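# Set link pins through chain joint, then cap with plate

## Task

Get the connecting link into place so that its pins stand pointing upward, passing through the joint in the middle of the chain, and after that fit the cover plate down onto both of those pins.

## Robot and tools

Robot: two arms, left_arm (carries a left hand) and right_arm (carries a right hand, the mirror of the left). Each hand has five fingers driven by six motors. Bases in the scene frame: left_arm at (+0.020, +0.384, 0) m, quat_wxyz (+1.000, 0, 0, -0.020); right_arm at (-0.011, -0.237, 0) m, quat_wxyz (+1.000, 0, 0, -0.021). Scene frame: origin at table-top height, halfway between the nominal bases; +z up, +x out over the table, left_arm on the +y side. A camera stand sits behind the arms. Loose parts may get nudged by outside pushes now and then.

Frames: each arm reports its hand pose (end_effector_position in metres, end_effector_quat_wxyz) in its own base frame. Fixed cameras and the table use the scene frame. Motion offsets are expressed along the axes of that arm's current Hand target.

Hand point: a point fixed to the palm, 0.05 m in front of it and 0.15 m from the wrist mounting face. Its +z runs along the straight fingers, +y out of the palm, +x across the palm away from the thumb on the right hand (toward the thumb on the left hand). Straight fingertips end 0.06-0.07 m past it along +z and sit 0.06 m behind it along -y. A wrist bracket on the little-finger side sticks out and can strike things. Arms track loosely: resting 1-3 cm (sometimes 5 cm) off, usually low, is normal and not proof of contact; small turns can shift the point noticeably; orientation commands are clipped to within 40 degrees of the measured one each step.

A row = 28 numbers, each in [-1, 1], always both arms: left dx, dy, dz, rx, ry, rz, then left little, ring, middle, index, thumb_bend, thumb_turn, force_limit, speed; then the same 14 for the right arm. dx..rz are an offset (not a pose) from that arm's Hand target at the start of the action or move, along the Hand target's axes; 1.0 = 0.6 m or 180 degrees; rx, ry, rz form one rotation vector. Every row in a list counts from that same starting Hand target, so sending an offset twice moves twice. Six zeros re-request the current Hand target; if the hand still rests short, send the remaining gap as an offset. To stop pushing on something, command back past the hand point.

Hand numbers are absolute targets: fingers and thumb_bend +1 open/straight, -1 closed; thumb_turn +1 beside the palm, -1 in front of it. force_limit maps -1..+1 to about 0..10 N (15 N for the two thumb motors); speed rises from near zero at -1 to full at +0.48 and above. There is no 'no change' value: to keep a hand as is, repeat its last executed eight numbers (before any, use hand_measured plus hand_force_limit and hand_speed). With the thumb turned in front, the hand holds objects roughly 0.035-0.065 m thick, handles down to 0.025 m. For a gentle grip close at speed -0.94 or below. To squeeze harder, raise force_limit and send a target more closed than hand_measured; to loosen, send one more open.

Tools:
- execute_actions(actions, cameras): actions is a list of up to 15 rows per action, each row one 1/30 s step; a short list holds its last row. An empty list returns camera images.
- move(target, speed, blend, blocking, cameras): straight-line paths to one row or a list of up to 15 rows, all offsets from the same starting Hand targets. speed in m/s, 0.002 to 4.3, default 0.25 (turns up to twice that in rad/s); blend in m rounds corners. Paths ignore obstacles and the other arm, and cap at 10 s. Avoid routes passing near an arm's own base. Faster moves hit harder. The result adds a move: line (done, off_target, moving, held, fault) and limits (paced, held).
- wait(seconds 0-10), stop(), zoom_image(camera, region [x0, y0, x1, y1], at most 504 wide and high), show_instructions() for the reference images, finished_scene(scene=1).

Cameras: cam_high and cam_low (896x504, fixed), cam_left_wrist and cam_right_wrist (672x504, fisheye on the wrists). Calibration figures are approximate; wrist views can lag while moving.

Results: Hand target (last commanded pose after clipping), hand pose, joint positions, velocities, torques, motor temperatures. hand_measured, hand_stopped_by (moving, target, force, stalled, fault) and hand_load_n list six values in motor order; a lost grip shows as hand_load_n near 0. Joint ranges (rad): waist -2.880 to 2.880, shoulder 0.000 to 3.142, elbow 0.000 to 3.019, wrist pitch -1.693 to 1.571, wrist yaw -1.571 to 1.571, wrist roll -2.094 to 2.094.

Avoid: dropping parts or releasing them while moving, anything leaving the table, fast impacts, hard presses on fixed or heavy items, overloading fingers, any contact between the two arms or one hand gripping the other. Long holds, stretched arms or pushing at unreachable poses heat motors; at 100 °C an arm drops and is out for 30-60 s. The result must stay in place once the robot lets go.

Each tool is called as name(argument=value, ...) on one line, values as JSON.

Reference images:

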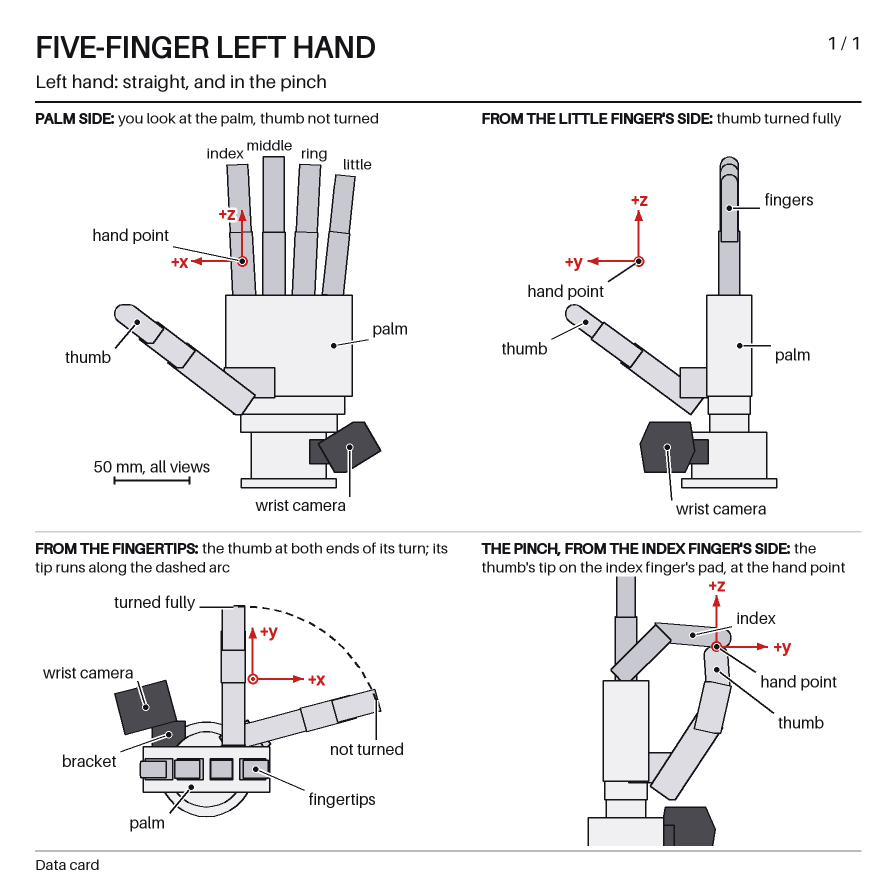

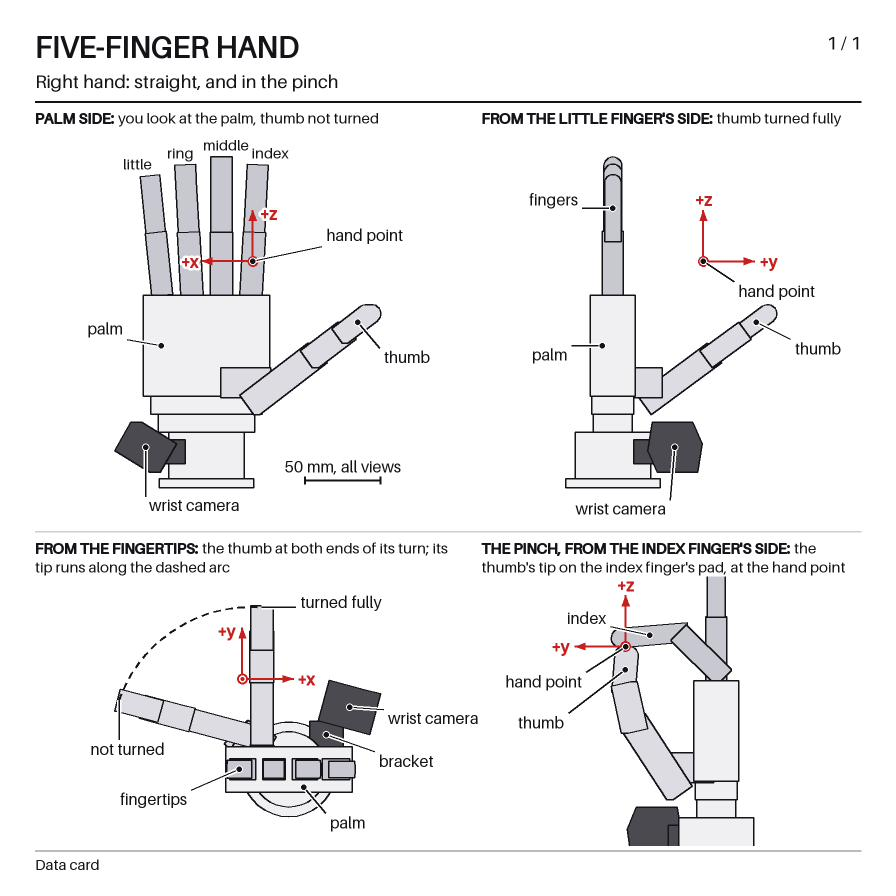

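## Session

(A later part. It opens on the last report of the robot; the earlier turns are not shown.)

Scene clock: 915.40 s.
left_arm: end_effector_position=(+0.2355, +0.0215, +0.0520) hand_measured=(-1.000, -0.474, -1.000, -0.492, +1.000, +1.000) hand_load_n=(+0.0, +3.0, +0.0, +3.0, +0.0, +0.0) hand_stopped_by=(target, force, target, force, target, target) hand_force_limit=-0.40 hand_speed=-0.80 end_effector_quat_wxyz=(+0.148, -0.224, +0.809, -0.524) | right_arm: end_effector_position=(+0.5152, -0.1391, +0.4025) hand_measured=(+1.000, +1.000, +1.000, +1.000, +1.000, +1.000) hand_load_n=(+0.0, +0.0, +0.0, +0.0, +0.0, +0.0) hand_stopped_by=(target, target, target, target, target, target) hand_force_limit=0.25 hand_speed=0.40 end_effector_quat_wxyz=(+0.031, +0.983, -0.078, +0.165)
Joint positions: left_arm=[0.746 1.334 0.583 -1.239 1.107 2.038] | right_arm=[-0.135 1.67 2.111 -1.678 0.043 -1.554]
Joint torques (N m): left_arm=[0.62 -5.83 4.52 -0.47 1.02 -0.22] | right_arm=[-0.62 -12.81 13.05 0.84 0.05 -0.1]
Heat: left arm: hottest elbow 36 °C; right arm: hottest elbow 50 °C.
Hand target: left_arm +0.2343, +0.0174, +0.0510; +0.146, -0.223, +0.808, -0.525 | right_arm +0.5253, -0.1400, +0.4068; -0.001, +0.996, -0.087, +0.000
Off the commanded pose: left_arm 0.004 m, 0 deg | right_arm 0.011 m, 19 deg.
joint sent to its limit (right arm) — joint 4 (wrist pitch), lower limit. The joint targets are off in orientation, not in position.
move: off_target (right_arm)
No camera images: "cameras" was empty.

wait(seconds=0.1, cameras=["cam_left_wrist"])

zoom_image(camera="cam_left_wrist", region=[260, 250, 304, 300])

zoom_image(camera="cam_left_wrist", region=[320, 184, 364, 234])

Scene clock: 915.77 s.
left_arm: end_effector_position=(+0.2356, +0.0216, +0.0520) hand_measured=(-1.000, -0.474, -1.000, -0.492, +1.000, +1.000) hand_load_n=(+0.0, +3.0, +0.0, +3.0, +0.0, +0.0) hand_stopped_by=(target, force, target, force, target, target) hand_force_limit=-0.40 hand_speed=-0.80 end_effector_quat_wxyz=(+0.147, -0.224, +0.809, -0.523) | right_arm: end_effector_position=(+0.5152, -0.1391, +0.4025) hand_measured=(+1.000, +1.000, +1.000, +1.000, +1.000, +1.000) hand_load_n=(+0.0, +0.0, +0.0, +0.0, +0.0, +0.0) hand_stopped_by=(target, target, target, target, target, target) hand_force_limit=0.25 hand_speed=0.40 end_effector_quat_wxyz=(+0.031, +0.983, -0.078, +0.165)
Joint positions: left_arm=[0.746 1.334 0.583 -1.239 1.107 2.037] | right_arm=[-0.135 1.67 2.111 -1.678 0.043 -1.554]
Joint torques (N m): left_arm=[0.26 -5.66 4.57 -0.46 1.02 -0.19] | right_arm=[-0.67 -12.57 13.07 0.81 0.07 -0.06]
Heat: left arm: hottest elbow 36 °C; right arm: hottest elbow 50 °C.
Hand target: left_arm +0.2343, +0.0175, +0.0510; +0.146, -0.223, +0.808, -0.525 | right_arm +0.5253, -0.1400, +0.4068; -0.001, +0.996, -0.087, +0.000
Off the commanded pose: left_arm 0.004 m, 0 deg | right_arm 0.011 m, 19 deg.
wait: 0.10 s; at rest from the start
camera_calibration:
cam_left_wrist: T_world_to_cam=[[-0.0587682, -0.5104, 0.857927, -0.0134851], [-0.9979, 0.0534992, -0.0365285, 0.240491], [-0.0272543, -0.858272, -0.512472, 0.167659], [0, 0, 0, 1]] pos_world=[0.243763, 0.124148, 0.106275]
Images, in order (width x height): cam_left_wrist 672x504.

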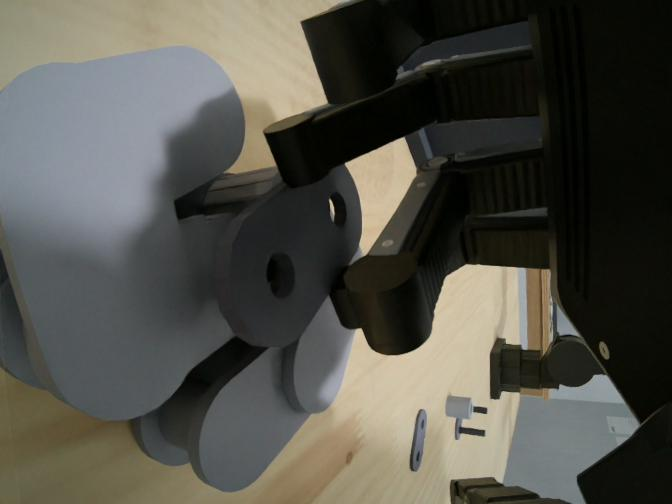

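Scaled by 10.080 from the camera's 672x504 image, which has a finer 960x720 frame.

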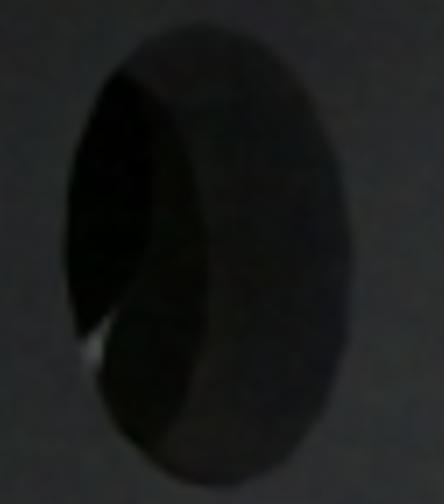

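Scaled by 10.080 from the camera's 672x504 image, which has a finer 960x720 frame.

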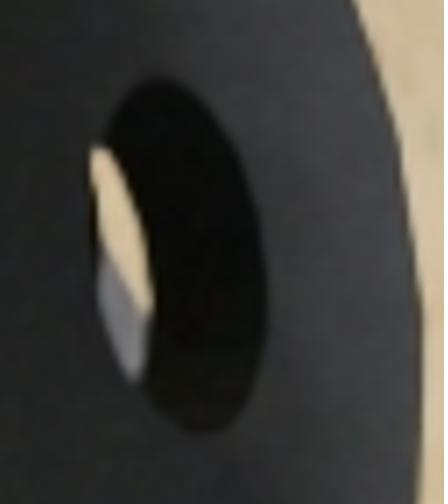

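move(target=[-0.0012,0.0036,0.0016,0,0,0,-1,-0.5,-1,-0.5,1,1,-0.4,-0.8, 0,0,0,0,0,0,1,1,1,1,1,1,0.25,0.4], speed=0.02, cameras=["cam_left_wrist"])

zoom_image(camera="cam_left_wrist", region=[260, 250, 304, 300])

zoom_image(camera="cam_left_wrist", region=[320, 184, 364, 234])

Scene clock: 920.60 s.
left_arm: end_effector_position=(+0.2370, +0.0226, +0.0512) hand_measured=(-1.000, -0.474, -1.000, -0.492, +1.000, +1.000) hand_load_n=(+0.0, +3.5, +0.0, +3.0, +0.0, +0.0) hand_stopped_by=(target, force, target, force, target, target) hand_force_limit=-0.40 hand_speed=-0.80 end_effector_quat_wxyz=(+0.151, -0.222, +0.810, -0.522) | right_arm: end_effector_position=(+0.5152, -0.1391, +0.4025) hand_measured=(+1.000, +1.000, +1.000, +1.000, +1.000, +1.000) hand_load_n=(+0.0, +0.0, +0.0, +0.0, +0.0, +0.0) hand_stopped_by=(target, target, target, target, target, target) hand_force_limit=0.25 hand_speed=0.40 end_effector_quat_wxyz=(+0.031, +0.983, -0.078, +0.165)
Joint positions: left_arm=[0.745 1.334 0.583 -1.229 1.108 2.036] | right_arm=[-0.135 1.67 2.111 -1.678 0.043 -1.554]
Joint torques (N m): left_arm=[0.44 -5.25 4.46 -0.38 1.02 -0.2] | right_arm=[-0.56 -12.69 13.07 0.72 0.04 -0.07]
Heat: left arm: hottest elbow 36 °C; right arm: hottest elbow 50 °C.
Hand target: left_arm +0.2350, +0.0178, +0.0487; +0.146, -0.223, +0.808, -0.525 | right_arm +0.5253, -0.1400, +0.4068; -0.001, +0.996, -0.087, +0.000
Off the commanded pose: left_arm 0.006 m, 1 deg | right_arm 0.011 m, 19 deg.
joint sent to its limit (right arm) — joint 4 (wrist pitch), lower limit. The joint targets are off in orientation, not in position.
move: off_target (right_arm)
camera_calibration:
cam_left_wrist: T_world_to_cam=[[-0.0646597, -0.515395, 0.85451, -0.0105066], [-0.997616, 0.0540944, -0.0428615, 0.242058], [-0.0241335, -0.855243, -0.517664, 0.167724], [0, 0, 0, 1]] pos_world=[0.244849, 0.124936, 0.106178]
Images, in order (width x height): cam_left_wrist 672x504.

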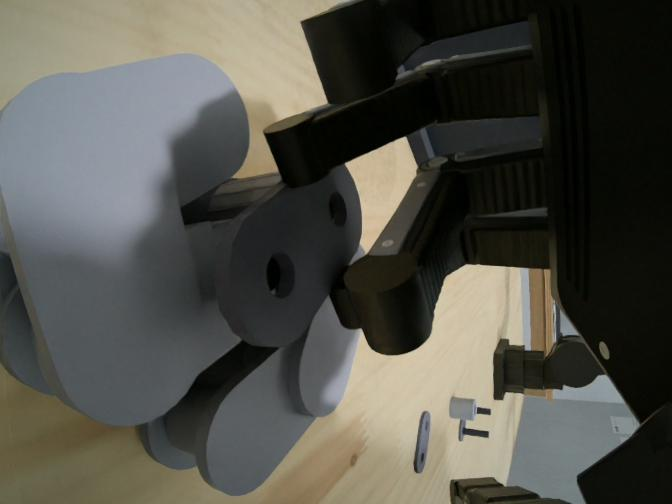

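Scaled by 10.080 from the camera's 672x504 image, which has a finer 960x720 frame.

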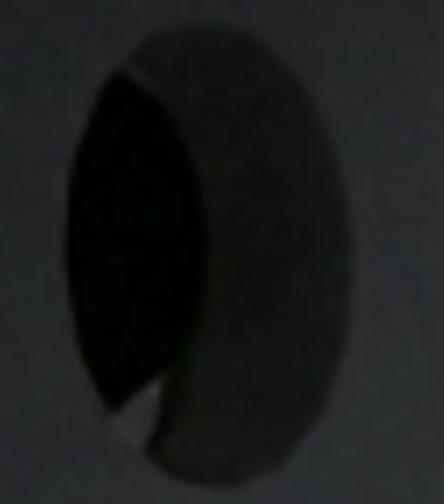

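Scaled by 10.080 from the camera's 672x504 image, which has a finer 960x720 frame.

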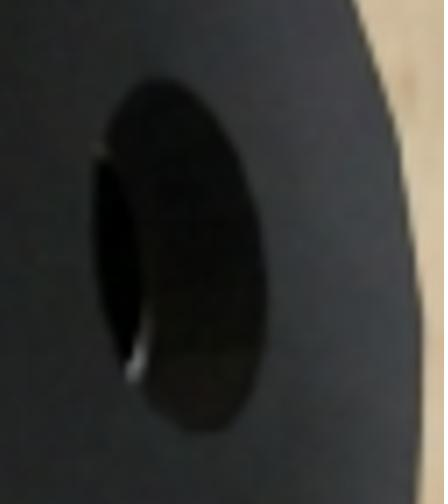

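move(target=[0.0008,0.0030,0.0014,0,0,0,-1,-0.5,-1,-0.5,1,1,-0.4,-0.8, 0,0,0,0,0,0,1,1,1,1,1,1,0.25,0.4], speed=0.02, cameras=["cam_left_wrist"])

zoom_image(camera="cam_left_wrist", region=[260, 250, 304, 300])

zoom_image(camera="cam_left_wrist", region=[320, 184, 364, 234])

Scene clock: 922.93 s.
left_arm: end_effector_position=(+0.2362, +0.0219, +0.0496) hand_measured=(-1.000, -0.474, -1.000, -0.492, +1.000, +1.000) hand_load_n=(+0.0, +3.0, +0.0, +3.0, +0.0, +0.0) hand_stopped_by=(target, force, target, force, target, target) hand_force_limit=-0.40 hand_speed=-0.80 end_effector_quat_wxyz=(+0.151, -0.222, +0.810, -0.522) | right_arm: end_effector_position=(+0.5152, -0.1391, +0.4025) hand_measured=(+1.000, +1.000, +1.000, +1.000, +1.000, +1.000) hand_load_n=(+0.0, +0.0, +0.0, +0.0, +0.0, +0.0) hand_stopped_by=(target, target, target, target, target, target) hand_force_limit=0.25 hand_speed=0.40 end_effector_quat_wxyz=(+0.031, +0.983, -0.078, +0.165)
Joint positions: left_arm=[0.745 1.334 0.577 -1.222 1.108 2.036] | right_arm=[-0.135 1.67 2.111 -1.678 0.043 -1.554]
Joint torques (N m): left_arm=[0.26 -4.72 4.52 -0.47 1.01 -0.18] | right_arm=[-0.5 -13.51 13.14 0.72 0.02 -0.09]
Heat: left arm: hottest elbow 36 °C; right arm: hottest elbow 50 °C.
Hand target: left_arm +0.2346, +0.0175, +0.0467; +0.146, -0.223, +0.808, -0.525 | right_arm +0.5253, -0.1400, +0.4068; -0.001, +0.996, -0.087, +0.000
Off the commanded pose: left_arm 0.006 m, 1 deg | right_arm 0.011 m, 19 deg.
joint sent to its limit (right arm) — joint 4 (wrist pitch), lower limit. The joint targets are off in orientation, not in position.
move: off_target (right_arm)
camera_calibration:
cam_left_wrist: T_world_to_cam=[[-0.0652606, -0.516203, 0.853976, -0.00938757], [-0.997591, 0.0539321, -0.0436352, 0.241332], [-0.0235321, -0.854766, -0.518479, 0.166122], [0, 0, 0, 1]] pos_world=[0.244047, 0.124134, 0.104678]
Images, in order (width x height): cam_left_wrist 672x504.

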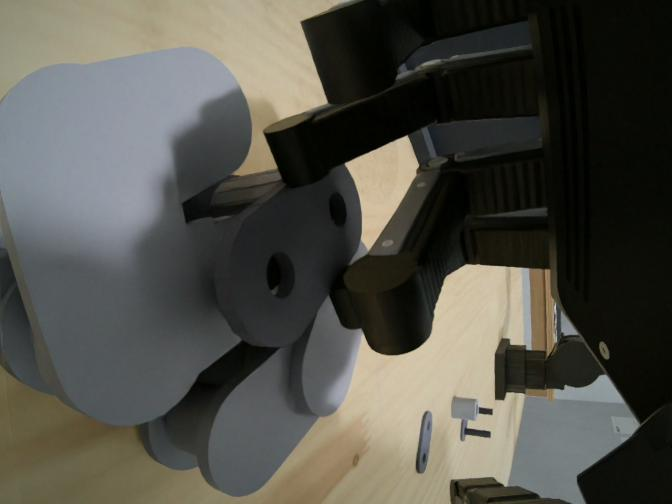

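Scaled by 10.080 from the camera's 672x504 image, which has a finer 960x720 frame.

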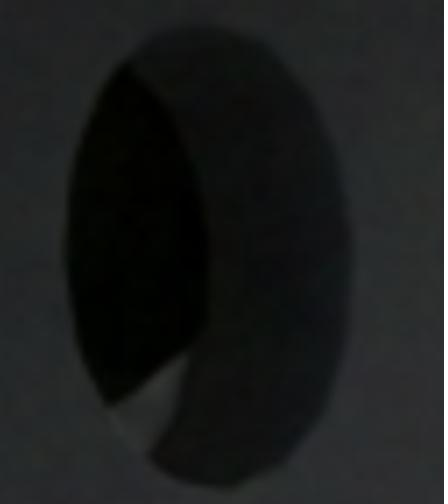

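Scaled by 10.080 from the camera's 672x504 image, which has a finer 960x720 frame.

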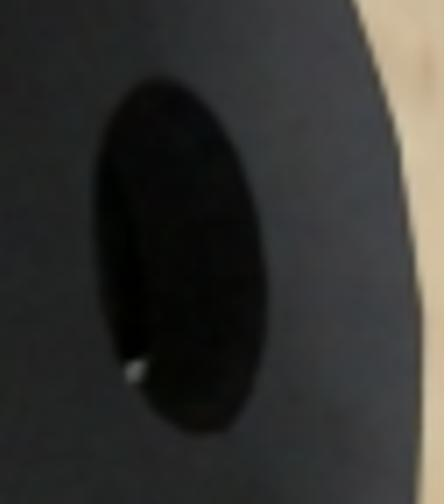

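move(target=[0.0008,0.0030,0.0014,0,0,0,-1,-0.5,-1,-0.5,1,1,-0.4,-0.8, 0,0,0,0,0,0,1,1,1,1,1,1,0.25,0.4], speed=0.02, cameras=["cam_left_wrist"])

zoom_image(camera="cam_left_wrist", region=[260, 250, 304, 300])

zoom_image(camera="cam_left_wrist", region=[320, 184, 364, 234])

Scene clock: 924.80 s.
left_arm: end_effector_position=(+0.2372, +0.0227, +0.0491) hand_measured=(-1.000, -0.474, -1.000, -0.492, +1.000, +1.000) hand_load_n=(+0.0, +3.0, +0.0, +3.0, +0.0, +0.0) hand_stopped_by=(target, force, target, force, target, target) hand_force_limit=-0.40 hand_speed=-0.80 end_effector_quat_wxyz=(+0.154, -0.220, +0.811, -0.521) | right_arm: end_effector_position=(+0.5152, -0.1391, +0.4025) hand_measured=(+1.000, +1.000, +1.000, +1.000, +1.000, +1.000) hand_load_n=(+0.0, +0.0, +0.0, +0.0, +0.0, +0.0) hand_stopped_by=(target, target, target, target, target, target) hand_force_limit=0.25 hand_speed=0.40 end_effector_quat_wxyz=(+0.031, +0.983, -0.078, +0.165)
Joint positions: left_arm=[0.745 1.334 0.577 -1.216 1.108 2.036] | right_arm=[-0.135 1.67 2.111 -1.678 0.043 -1.554]
Joint torques (N m): left_arm=[-0.09 -4.31 4.46 -0.32 1 -0.16] | right_arm=[-0.38 -12.4 13.12 0.7 0.07 -0.1]
Heat: left arm: hottest elbow 35 °C; right arm: hottest elbow 50 °C.
Hand target: left_arm +0.2342, +0.0173, +0.0447; +0.146, -0.223, +0.808, -0.525 | right_arm +0.5253, -0.1400, +0.4068; -0.001, +0.996, -0.087, +0.000
Off the commanded pose: left_arm 0.008 m, 1 deg | right_arm 0.011 m, 19 deg.
joint sent to its limit (right arm) — joint 4 (wrist pitch), lower limit. The joint targets are off in orientation, not in position.
move: off_target (right_arm)
camera_calibration:
cam_left_wrist: T_world_to_cam=[[-0.0692382, -0.519508, 0.851656, -0.00732499], [-0.997381, 0.0539495, -0.0481764, 0.242406], [-0.0209184, -0.852761, -0.521882, 0.16606], [0, 0, 0, 1]] pos_world=[0.244737, 0.124726, 0.10458]
Images, in order (width x height): cam_left_wrist 672x504.

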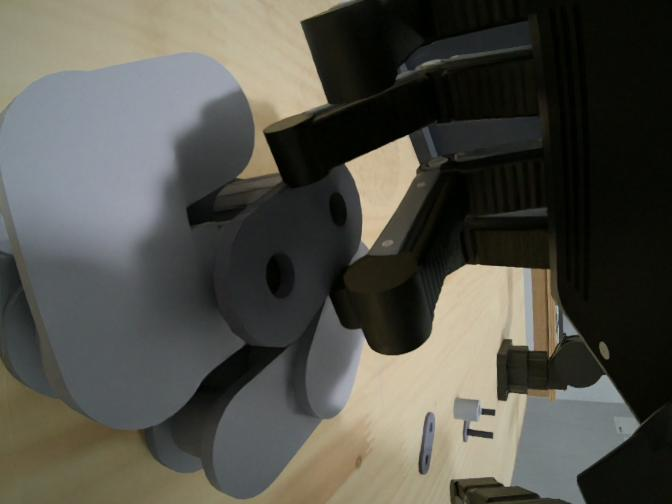

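Scaled by 10.080 from the camera's 672x504 image, which has a finer 960x720 frame.

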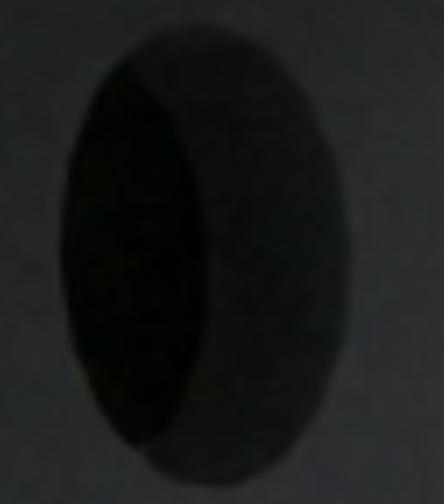

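Scaled by 10.080 from the camera's 672x504 image, which has a finer 960x720 frame.

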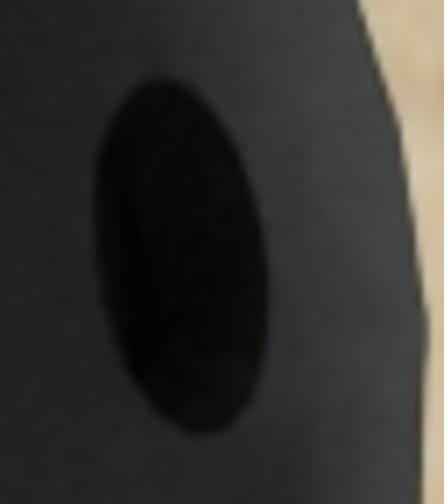

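move(target=[0.0,-0.0029,0.0024,0,0,0,-1,-0.5,-1,-0.5,1,1,-0.4,-0.8, 0,0,0,0,0,0,1,1,1,1,1,1,0.25,0.4], speed=0.04, cameras=["cam_left_wrist"])

zoom_image(camera="cam_left_wrist", region=[260, 250, 304, 300])

zoom_image(camera="cam_left_wrist", region=[320, 184, 364, 234])

Scene clock: 932.37 s.
left_arm: end_effector_position=(+0.2385, +0.0214, +0.0492) hand_measured=(-1.000, -0.474, -1.000, -0.492, +1.000, +1.000) hand_load_n=(+0.0, +3.5, +0.0, +2.5, +0.0, +0.0) hand_stopped_by=(target, force, target, force, target, target) hand_force_limit=-0.40 hand_speed=-0.80 end_effector_quat_wxyz=(+0.152, -0.221, +0.810, -0.522) | right_arm: end_effector_position=(+0.5152, -0.1391, +0.4025) hand_measured=(+1.000, +1.000, +1.000, +1.000, +1.000, +1.000) hand_load_n=(+0.0, +0.0, +0.5, +0.0, +0.0, +0.0) hand_stopped_by=(target, target, target, target, target, target) hand_force_limit=0.25 hand_speed=0.40 end_effector_quat_wxyz=(+0.031, +0.983, -0.078, +0.165)
Joint positions: left_arm=[0.738 1.334 0.577 -1.207 1.111 2.021] | right_arm=[-0.135 1.67 2.111 -1.678 0.043 -1.554]
Joint torques (N m): left_arm=[0.15 -4.78 4.29 -0.46 0.99 -0.15] | right_arm=[-0.38 -12.98 12.96 0.84 0.05 -0.09]
Heat: left arm: hottest elbow 35 °C; right arm: hottest elbow 50 °C.
Hand target: left_arm +0.2352, +0.0155, +0.0457; +0.146, -0.223, +0.808, -0.525 | right_arm +0.5253, -0.1400, +0.4068; -0.001, +0.996, -0.087, +0.000
Off the commanded pose: left_arm 0.008 m, 1 deg | right_arm 0.011 m, 19 deg.
joint sent to its limit (right arm) — joint 4 (wrist pitch), lower limit. The joint targets are off in orientation, not in position.
move: off_target (right_arm)
camera_calibration:
cam_left_wrist: T_world_to_cam=[[-0.0667802, -0.516779, 0.85351, -0.00867461], [-0.997525, 0.0534634, -0.0456774, 0.243687], [-0.0220264, -0.854448, -0.51907, 0.165188], [0, 0, 0, 1]] pos_world=[0.246143, 0.123633, 0.104279]
Images, in order (width x height): cam_left_wrist 672x504.

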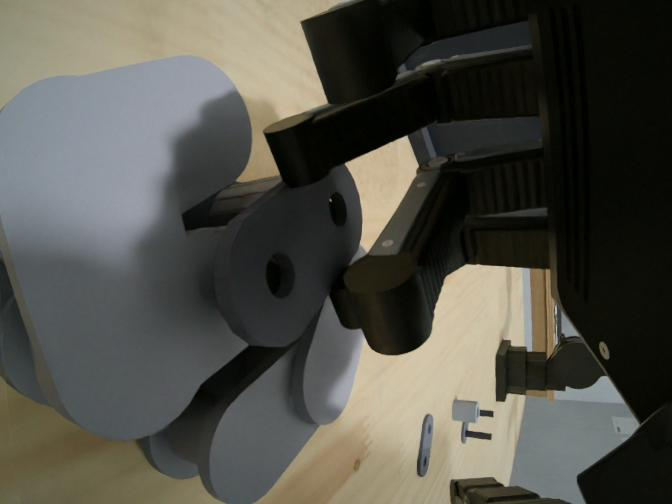

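Scaled by 10.080 from the camera's 672x504 image, which has a finer 960x720 frame.

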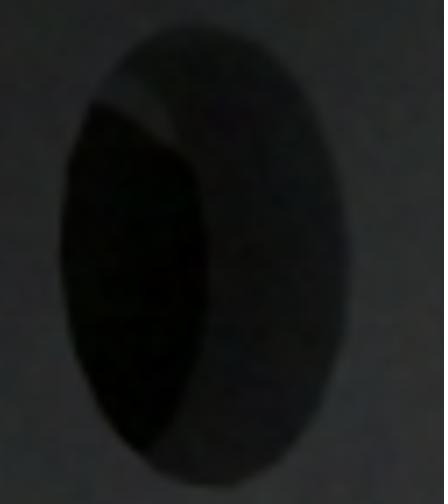

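Scaled by 10.080 from the camera's 672x504 image, which has a finer 960x720 frame.

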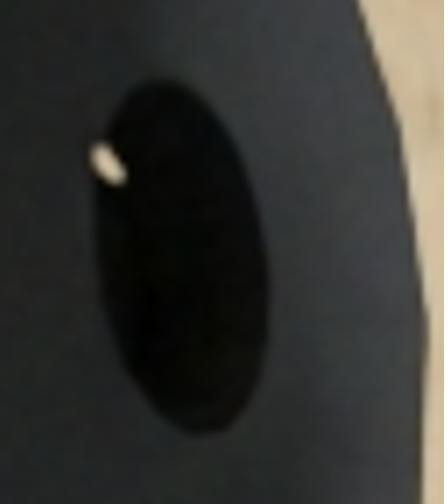

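execute_actions(actions=[[[0.006,-0.0015,-0.0007,0,0,0,-1,-0.5,-1,-0.5,1,1,-0.4,-0.8,0,0,0,0,0,0,1,1,1,1,1,1,0.25,0.4],[0.006,-0.0015,-0.0007,0,0,0,-1,-0.5,-1,-0.5,1,1,-0.4,-0.8,0,0,0,0,0,0,1,1,1,1,1,1,0.25,0.4],[0.006,-0.0015,-0.0007,0,0,0,-1,-0.5,-1,-0.5,1,1,-0.4,-0.8,0,0,0,0,0,0,1,1,1,1,1,1,0.25,0.4],[0.0017,-0.0015,-0.0007,0,0,0,-1,-0.5,-1,-0.5,1,1,-0.4,-0.8,0,0,0,0,0,0,1,1,1,1,1,1,0.25,0.4]]], cameras=[])

Scene clock: 940.37 s.
left_arm: end_effector_position=(+0.2373, +0.0193, +0.0487) hand_measured=(-1.000, -0.474, -1.000, -0.492, +1.000, +1.000) hand_load_n=(+0.0, +3.0, +0.0, +2.5, +0.0, +0.0) hand_stopped_by=(target, force, target, force, target, target) hand_force_limit=-0.40 hand_speed=-0.80 end_effector_quat_wxyz=(+0.151, -0.223, +0.808, -0.524) | right_arm: end_effector_position=(+0.5152, -0.1391, +0.4025) hand_measured=(+1.000, +1.000, +1.000, +1.000, +1.000, +1.000) hand_load_n=(+0.0, +0.0, +0.0, +0.0, +0.0, +0.0) hand_stopped_by=(target, target, target, target, target, target) hand_force_limit=0.25 hand_speed=0.40 end_effector_quat_wxyz=(+0.031, +0.983, -0.078, +0.165)
Joint positions: left_arm=[0.738 1.334 0.572 -1.206 1.116 2.02] | right_arm=[-0.135 1.67 2.111 -1.678 0.043 -1.554]
Joint torques (N m): left_arm=[0.38 -5.19 4.49 -0.62 0.78 -0.18] | right_arm=[-0.32 -12.22 13.08 0.64 0.06 -0.09]
Heat: left arm: hottest elbow 34 °C; right arm: hottest elbow 50 °C.
Hand target: left_arm +0.2343, +0.0150, +0.0467; +0.146, -0.223, +0.808, -0.525 | right_arm +0.5253, -0.1400, +0.4068; -0.001, +0.996, -0.087, +0.000
Off the commanded pose: left_arm 0.006 m, 1 deg | right_arm 0.011 m, 19 deg.
joint sent to its limit (right arm) — joint 4 (wrist pitch), lower limit. The joint targets are off in orientation, not in position.
No camera images: "cameras" was empty.

wait(seconds=0.1, cameras=["cam_left_wrist"])

zoom_image(camera="cam_left_wrist", region=[260, 250, 304, 300])

zoom_image(camera="cam_left_wrist", region=[320, 184, 364, 234])

Scene clock: 940.70 s.
left_arm: end_effector_position=(+0.2373, +0.0193, +0.0487) hand_measured=(-1.000, -0.474, -1.000, -0.492, +1.000, +1.000) hand_load_n=(+0.0, +3.0, +0.0, +2.5, +0.0, +0.0) hand_stopped_by=(target, force, target, force, target, target) hand_force_limit=-0.40 hand_speed=-0.80 end_effector_quat_wxyz=(+0.151, -0.223, +0.808, -0.524) | right_arm: end_effector_position=(+0.5152, -0.1391, +0.4025) hand_measured=(+1.000, +1.000, +1.000, +1.000, +1.000, +1.000) hand_load_n=(+0.0, +0.0, +0.0, +0.0, +0.0, +0.0) hand_stopped_by=(target, target, target, target, target, target) hand_force_limit=0.25 hand_speed=0.40 end_effector_quat_wxyz=(+0.031, +0.983, -0.078, +0.165)
Joint positions: left_arm=[0.738 1.334 0.572 -1.206 1.116 2.02] | right_arm=[-0.135 1.67 2.111 -1.678 0.043 -1.554]
Joint torques (N m): left_arm=[0.09 -5.42 4.41 -0.62 0.76 -0.17] | right_arm=[-0.32 -12.75 13.12 0.73 0.05 -0.1]
Heat: left arm: hottest elbow 34 °C; right arm: hottest elbow 50 °C.
Hand target: left_arm +0.2343, +0.0150, +0.0467; +0.146, -0.223, +0.808, -0.525 | right_arm +0.5253, -0.1400, +0.4068; -0.001, +0.996, -0.087, +0.000
Off the commanded pose: left_arm 0.006 m, 1 deg | right_arm 0.011 m, 19 deg.
wait: 0.10 s; at rest from the start
camera_calibration:
cam_left_wrist: T_world_to_cam=[[-0.0644028, -0.510667, 0.857363, -0.0103367], [-0.997704, 0.0509729, -0.0445841, 0.242563], [-0.0209347, -0.858266, -0.512778, 0.162644], [0, 0, 0, 1]] pos_world=[0.244745, 0.121949, 0.103077]
Images, in order (width x height): cam_left_wrist 672x504.

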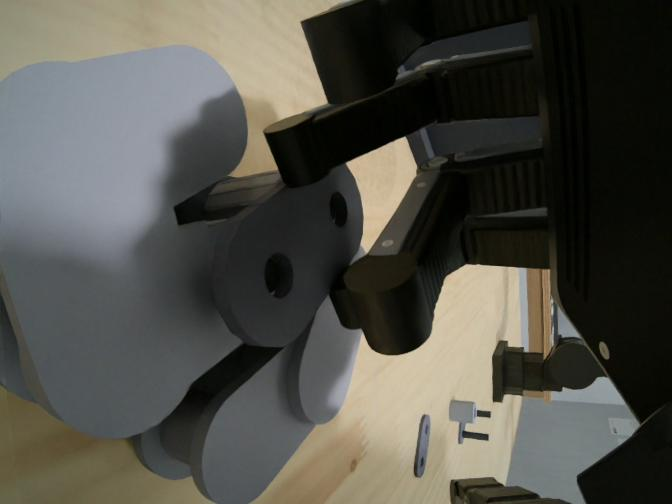

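Scaled by 10.080 from the camera's 672x504 image, which has a finer 960x720 frame.

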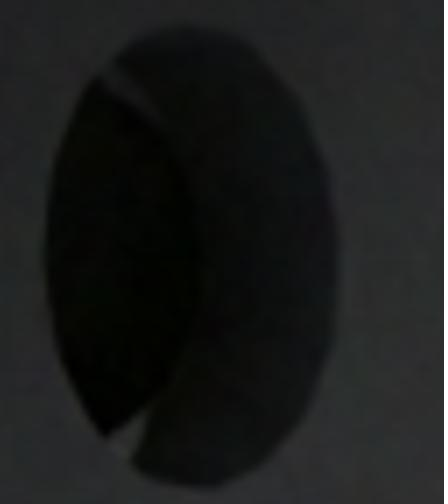

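Scaled by 10.080 from the camera's 672x504 image, which has a finer 960x720 frame.

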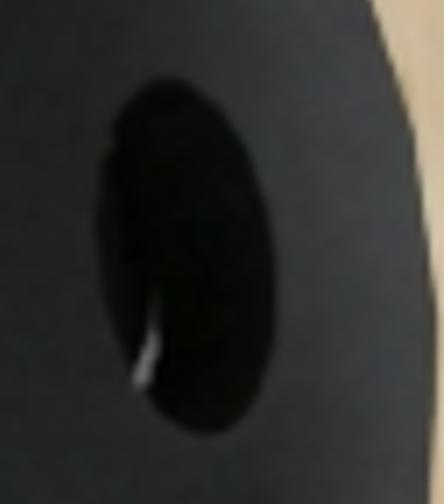

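move(target=[0.0,0.0026,0.0022,0,0,0,-1,-0.5,-1,-0.5,1,1,-0.4,-0.8, 0,0,0,0,0,0,1,1,1,1,1,1,0.25,0.4], speed=0.02, cameras=["cam_left_wrist"])

zoom_image(camera="cam_left_wrist", region=[260, 250, 304, 300])

zoom_image(camera="cam_left_wrist", region=[320, 184, 364, 234])

Scene clock: 942.10 s.
left_arm: end_effector_position=(+0.2374, +0.0186, +0.0479) hand_measured=(-1.000, -0.474, -1.000, -0.492, +1.000, +1.000) hand_load_n=(+0.0, +3.5, +0.5, +3.0, +0.0, -0.5) hand_stopped_by=(target, force, target, force, target, target) hand_force_limit=-0.40 hand_speed=-0.80 end_effector_quat_wxyz=(+0.152, -0.222, +0.808, -0.524) | right_arm: end_effector_position=(+0.5152, -0.1391, +0.4025) hand_measured=(+1.000, +1.000, +1.000, +1.000, +1.000, +1.000) hand_load_n=(+0.0, +0.0, +0.0, +0.0, +0.0, +0.0) hand_stopped_by=(target, target, target, target, target, target) hand_force_limit=0.25 hand_speed=0.40 end_effector_quat_wxyz=(+0.031, +0.983, -0.078, +0.165)
Joint positions: left_arm=[0.735 1.334 0.569 -1.2 1.117 2.017] | right_arm=[-0.135 1.67 2.111 -1.678 0.043 -1.554]
Joint torques (N m): left_arm=[0.38 -4.95 4.53 -0.43 0.81 -0.2] | right_arm=[-0.44 -12.69 12.92 0.69 0.07 -0.1]
Heat: left arm: hottest elbow 34 °C; right arm: hottest elbow 50 °C.
Hand target: left_arm +0.2347, +0.0146, +0.0448; +0.146, -0.223, +0.808, -0.525 | right_arm +0.5253, -0.1400, +0.4068; -0.001, +0.996, -0.087, +0.000
Off the commanded pose: left_arm 0.006 m, 1 deg | right_arm 0.011 m, 19 deg.
joint sent to its limit (right arm) — joint 4 (wrist pitch), lower limit. The joint targets are off in orientation, not in position.
move: off_target (right_arm)
camera_calibration:
cam_left_wrist: T_world_to_cam=[[-0.0660658, -0.511459, 0.856764, -0.00956289], [-0.997576, 0.0526406, -0.0454993, 0.242731], [-0.0218296, -0.857694, -0.513697, 0.161846], [0, 0, 0, 1]] pos_world=[0.245044, 0.121146, 0.102377]
Images, in order (width x height): cam_left_wrist 672x504.

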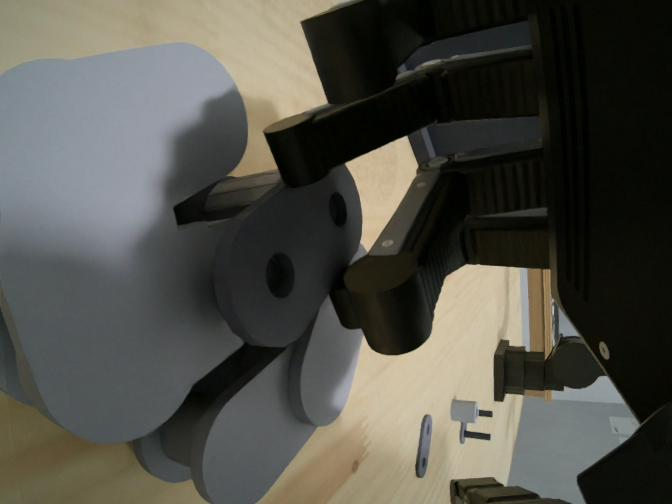

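Scaled by 10.080 from the camera's 672x504 image, which has a finer 960x720 frame.

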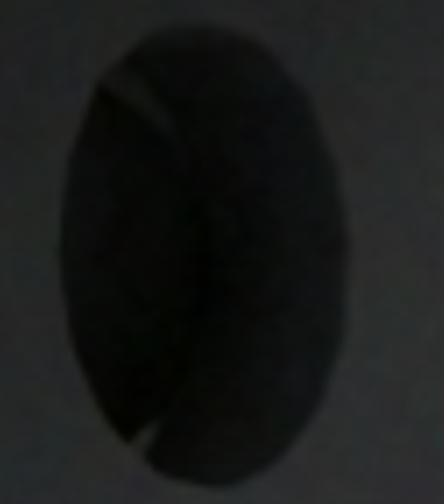

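Scaled by 10.080 from the camera's 672x504 image, which has a finer 960x720 frame.

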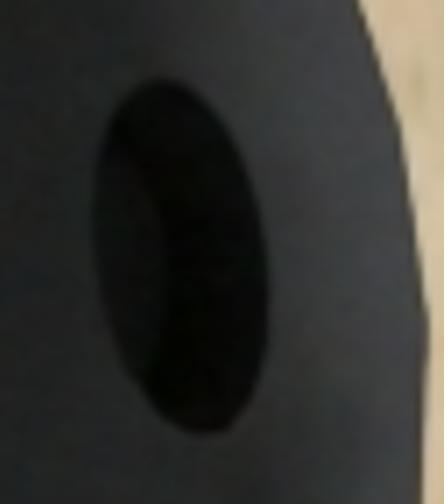

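move(target=[0.0,0.0030,0.0014,0,0,0,-1,-0.5,-1,-0.5,1,1,-0.4,-0.8, 0,0,0,0,0,0,1,1,1,1,1,1,0.25,0.4], speed=0.02, cameras=["cam_left_wrist"])

zoom_image(camera="cam_left_wrist", region=[260, 250, 304, 300])

zoom_image(camera="cam_left_wrist", region=[320, 184, 364, 234])

Scene clock: 943.10 s.
left_arm: end_effector_position=(+0.2381, +0.0190, +0.0475) hand_measured=(-1.000, -0.474, -1.000, -0.492, +1.000, +1.000) hand_load_n=(+0.0, +3.5, +0.0, +3.0, +0.0, +0.0) hand_stopped_by=(target, force, target, force, target, target) hand_force_limit=-0.40 hand_speed=-0.80 end_effector_quat_wxyz=(+0.153, -0.222, +0.809, -0.523) | right_arm: end_effector_position=(+0.5152, -0.1391, +0.4025) hand_measured=(+1.000, +1.000, +1.000, +1.000, +1.000, +1.000) hand_load_n=(+0.0, +0.0, +0.0, +0.0, +0.0, +0.0) hand_stopped_by=(target, target, target, target, target, target) hand_force_limit=0.25 hand_speed=0.40 end_effector_quat_wxyz=(+0.031, +0.983, -0.078, +0.165)
Joint positions: left_arm=[0.734 1.334 0.569 -1.195 1.117 2.014] | right_arm=[-0.135 1.67 2.111 -1.678 0.043 -1.554]
Joint torques (N m): left_arm=[0.67 -4.6 4.3 -0.49 0.79 -0.15] | right_arm=[-0.38 -12.34 13.14 0.94 0.06 -0.09]
Heat: left arm: hottest elbow 34 °C; right arm: hottest elbow 50 °C.
Hand target: left_arm +0.2347, +0.0145, +0.0428; +0.146, -0.223, +0.808, -0.525 | right_arm +0.5253, -0.1400, +0.4068; -0.001, +0.996, -0.087, +0.000
Off the commanded pose: left_arm 0.007 m, 1 deg | right_arm 0.011 m, 19 deg.
joint sent to its limit (right arm) — joint 4 (wrist pitch), lower limit. The joint targets are off in orientation, not in position.
move: off_target (right_arm)
camera_calibration:
cam_left_wrist: T_world_to_cam=[[-0.0670824, -0.513249, 0.855614, -0.00870905], [-0.997538, 0.0520557, -0.0469835, 0.243419], [-0.0204254, -0.856659, -0.515478, 0.161772], [0, 0, 0, 1]] pos_world=[0.24554, 0.121442, 0.102278]
Images, in order (width x height): cam_left_wrist 672x504.

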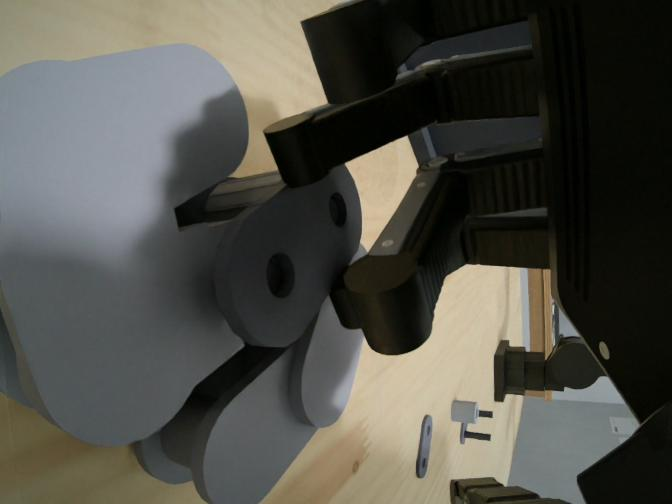

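Scaled by 10.080 from the camera's 672x504 image, which has a finer 960x720 frame.

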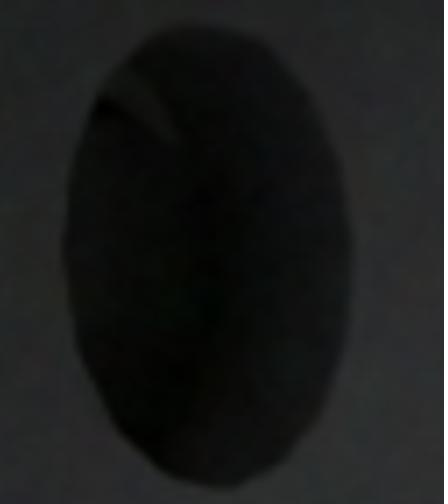

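Scaled by 10.080 from the camera's 672x504 image, which has a finer 960x720 frame.

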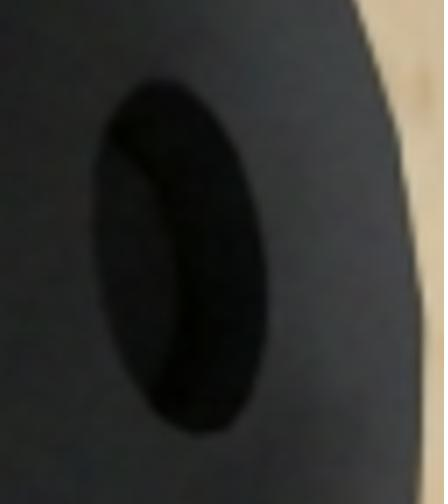

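move(target=[0.0006,0.0030,0.0014,0,0,0,-1,-0.5,-1,-0.5,1,1,-0.4,-0.8, 0,0,0,0,0,0,1,1,1,1,1,1,0.25,0.4], speed=0.02, cameras=["cam_left_wrist"])

zoom_image(camera="cam_left_wrist", region=[260, 190, 360, 300])

Scene clock: 944.13 s.
left_arm: end_effector_position=(+0.2375, +0.0185, +0.0455) hand_measured=(-1.000, -0.474, -1.000, -0.492, +1.000, +1.000) hand_load_n=(+0.0, +3.0, +0.0, +3.0, +0.0, +0.0) hand_stopped_by=(target, force, target, force, target, target) hand_force_limit=-0.40 hand_speed=-0.80 end_effector_quat_wxyz=(+0.154, -0.221, +0.809, -0.523) | right_arm: end_effector_position=(+0.5152, -0.1391, +0.4025) hand_measured=(+1.000, +1.000, +1.000, +1.000, +1.000, +1.000) hand_load_n=(+0.0, +0.0, +0.0, +0.0, +0.0, +0.0) hand_stopped_by=(target, target, target, target, target, target) hand_force_limit=0.25 hand_speed=0.40 end_effector_quat_wxyz=(+0.031, +0.983, -0.078, +0.165)
Joint positions: left_arm=[0.734 1.334 0.563 -1.185 1.117 2.014] | right_arm=[-0.135 1.67 2.111 -1.678 0.043 -1.554]
Joint torques (N m): left_arm=[0.62 -3.78 4.51 -0.53 0.81 -0.16] | right_arm=[-0.44 -12.92 12.98 0.65 0.05 -0.06]
Heat: left arm: hottest elbow 34 °C; right arm: hottest elbow 50 °C.
Hand target: left_arm +0.2344, +0.0143, +0.0408; +0.146, -0.223, +0.808, -0.525 | right_arm +0.5253, -0.1400, +0.4068; -0.001, +0.996, -0.087, +0.000
Off the commanded pose: left_arm 0.007 m, 1 deg | right_arm 0.011 m, 19 deg.
joint sent to its limit (right arm) — joint 4 (wrist pitch), lower limit. The joint targets are off in orientation, not in position.
move: off_target (right_arm)
camera_calibration:
cam_left_wrist: T_world_to_cam=[[-0.069081, -0.515426, 0.854145, -0.00663483], [-0.997434, 0.051836, -0.0493898, 0.242806], [-0.0188187, -0.855365, -0.517684, 0.159982], [0, 0, 0, 1]] pos_world=[0.244735, 0.120837, 0.100479]
Images, in order (width x height): cam_left_wrist 672x504.

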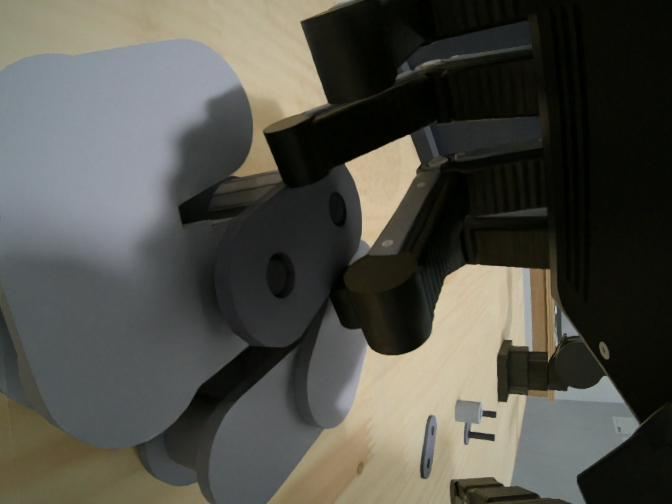

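Scaled by 4.582 from the camera's 672x504 image, which has a finer 960x720 frame.

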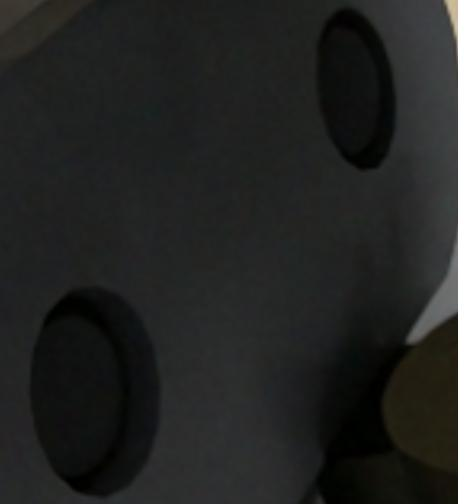

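move(target=[0.0006,0.0034,0.0015,0,0,0,-1,-0.5,-1,-0.5,1,1,-0.4,-0.8, 0,0,0,0,0,0,1,1,1,1,1,1,0.25,0.4], speed=0.02, cameras=["cam_left_wrist"])

zoom_image(camera="cam_left_wrist", region=[260, 190, 360, 300])

Scene clock: 945.17 s.
left_arm: end_effector_position=(+0.2374, +0.0185, +0.0433) hand_measured=(-1.000, -0.474, -1.000, -0.492, +1.000, +1.000) hand_load_n=(+0.0, +3.0, +0.5, +3.5, +0.0, +0.0) hand_stopped_by=(target, force, target, force, target, target) hand_force_limit=-0.40 hand_speed=-0.80 end_effector_quat_wxyz=(+0.154, -0.221, +0.809, -0.522) | right_arm: end_effector_position=(+0.5152, -0.1391, +0.4025) hand_measured=(+1.000, +1.000, +1.000, +1.000, +1.000, +1.000) hand_load_n=(+0.0, +0.0, +0.0, +0.0, +0.0, +0.0) hand_stopped_by=(target, target, target, target, target, target) hand_force_limit=0.25 hand_speed=0.40 end_effector_quat_wxyz=(+0.031, +0.983, -0.078, +0.165)
Joint positions: left_arm=[0.734 1.339 0.56 -1.175 1.117 2.014] | right_arm=[-0.135 1.67 2.111 -1.678 0.043 -1.554]
Joint torques (N m): left_arm=[0.44 -4.07 4.46 -0.43 0.84 -0.15] | right_arm=[-0.73 -12.92 13.08 0.69 0.04 -0.06]
Heat: left arm: hottest elbow 34 °C; right arm: hottest elbow 50 °C.
Hand target: left_arm +0.2341, +0.0141, +0.0385; +0.146, -0.223, +0.808, -0.525 | right_arm +0.5253, -0.1400, +0.4068; -0.001, +0.996, -0.087, +0.000
Off the commanded pose: left_arm 0.007 m, 1 deg | right_arm 0.011 m, 19 deg.
joint sent to its limit (right arm) — joint 4 (wrist pitch), lower limit. The joint targets are off in orientation, not in position.
move: off_target (right_arm)
camera_calibration:
cam_left_wrist: T_world_to_cam=[[-0.0695225, -0.515841, 0.853859, -0.00462187], [-0.997407, 0.0519177, -0.0498454, 0.24273], [-0.0186181, -0.85511, -0.518112, 0.158719], [0, 0, 0, 1]] pos_world=[0.244734, 0.120736, 0.0982795]
Images, in order (width x height): cam_left_wrist 672x504.

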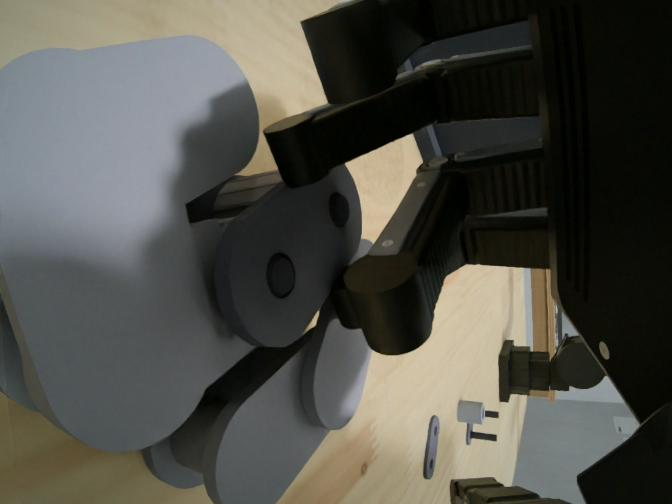

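Scaled by 4.582 from the camera's 672x504 image, which has a finer 960x720 frame.

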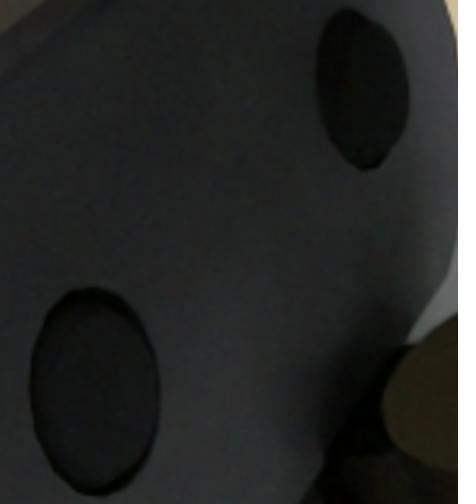

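move(target=[0.0006,0.0038,0.0017,0,0,0,-1,-0.5,-1,-0.5,1,1,-0.4,-0.8, 0,0,0,0,0,0,1,1,1,1,1,1,0.25,0.4], speed=0.02, cameras=["cam_left_wrist"])

zoom_image(camera="cam_left_wrist", region=[200, 160, 400, 360])

Scene clock: 946.07 s.
left_arm: end_effector_position=(+0.2376, +0.0186, +0.0425) hand_measured=(-1.000, -0.474, -1.000, -0.492, +1.000, +1.000) hand_load_n=(+0.0, +3.0, +0.0, +2.5, +0.0, +0.0) hand_stopped_by=(target, force, target, force, target, target) hand_force_limit=-0.40 hand_speed=-0.80 end_effector_quat_wxyz=(+0.154, -0.221, +0.809, -0.522) | right_arm: end_effector_position=(+0.5152, -0.1391, +0.4025) hand_measured=(+1.000, +1.000, +1.000, +1.000, +1.000, +1.000) hand_load_n=(+0.0, +0.0, +0.0, +0.0, +0.0, +0.0) hand_stopped_by=(target, target, target, target, target, target) hand_force_limit=0.25 hand_speed=0.40 end_effector_quat_wxyz=(+0.031, +0.983, -0.078, +0.165)
Joint positions: left_arm=[0.734 1.342 0.56 -1.172 1.117 2.012] | right_arm=[-0.135 1.67 2.111 -1.678 0.043 -1.554]
Joint torques (N m): left_arm=[0.67 -4.25 4.18 -0.32 0.8 -0.07] | right_arm=[-0.26 -13.22 13.01 0.8 0.06 -0.09]
Heat: left arm: hottest elbow 34 °C; right arm: hottest elbow 50 °C.
Hand target: left_arm +0.2338, +0.0139, +0.0360; +0.146, -0.223, +0.808, -0.525 | right_arm +0.5253, -0.1400, +0.4068; -0.001, +0.996, -0.087, +0.000
Off the commanded pose: left_arm 0.009 m, 1 deg | right_arm 0.011 m, 19 deg.
joint sent to its limit (right arm) — joint 4 (wrist pitch), lower limit. The joint targets are off in orientation, not in position.
move: off_target (right_arm)
camera_calibration:
cam_left_wrist: T_world_to_cam=[[-0.0685672, -0.515391, 0.854208, -0.00414307], [-0.997473, 0.0513978, -0.0490559, 0.242882], [-0.0186214, -0.855413, -0.517612, 0.158469], [0, 0, 0, 1]] pos_world=[0.244935, 0.120937, 0.0974792]
Images, in order (width x height): cam_left_wrist 672x504.

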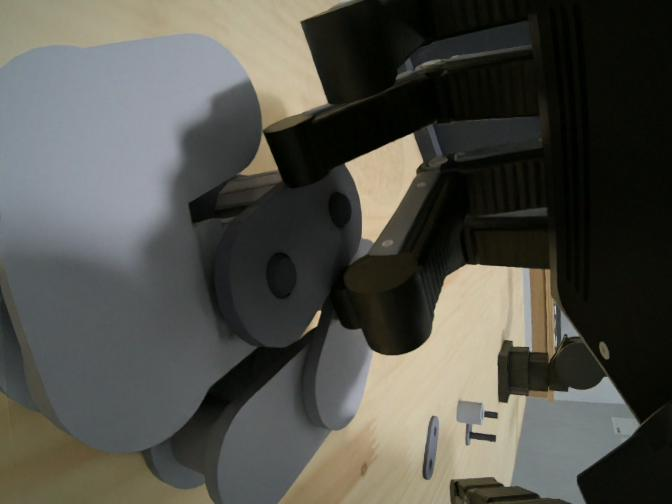

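Scaled by 2.520 from the camera's 672x504 image, which has a finer 960x720 frame.

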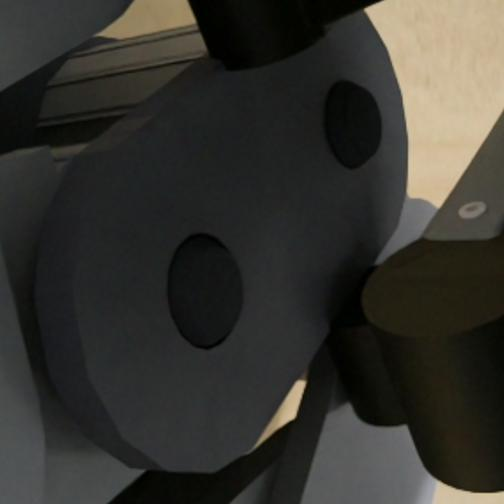

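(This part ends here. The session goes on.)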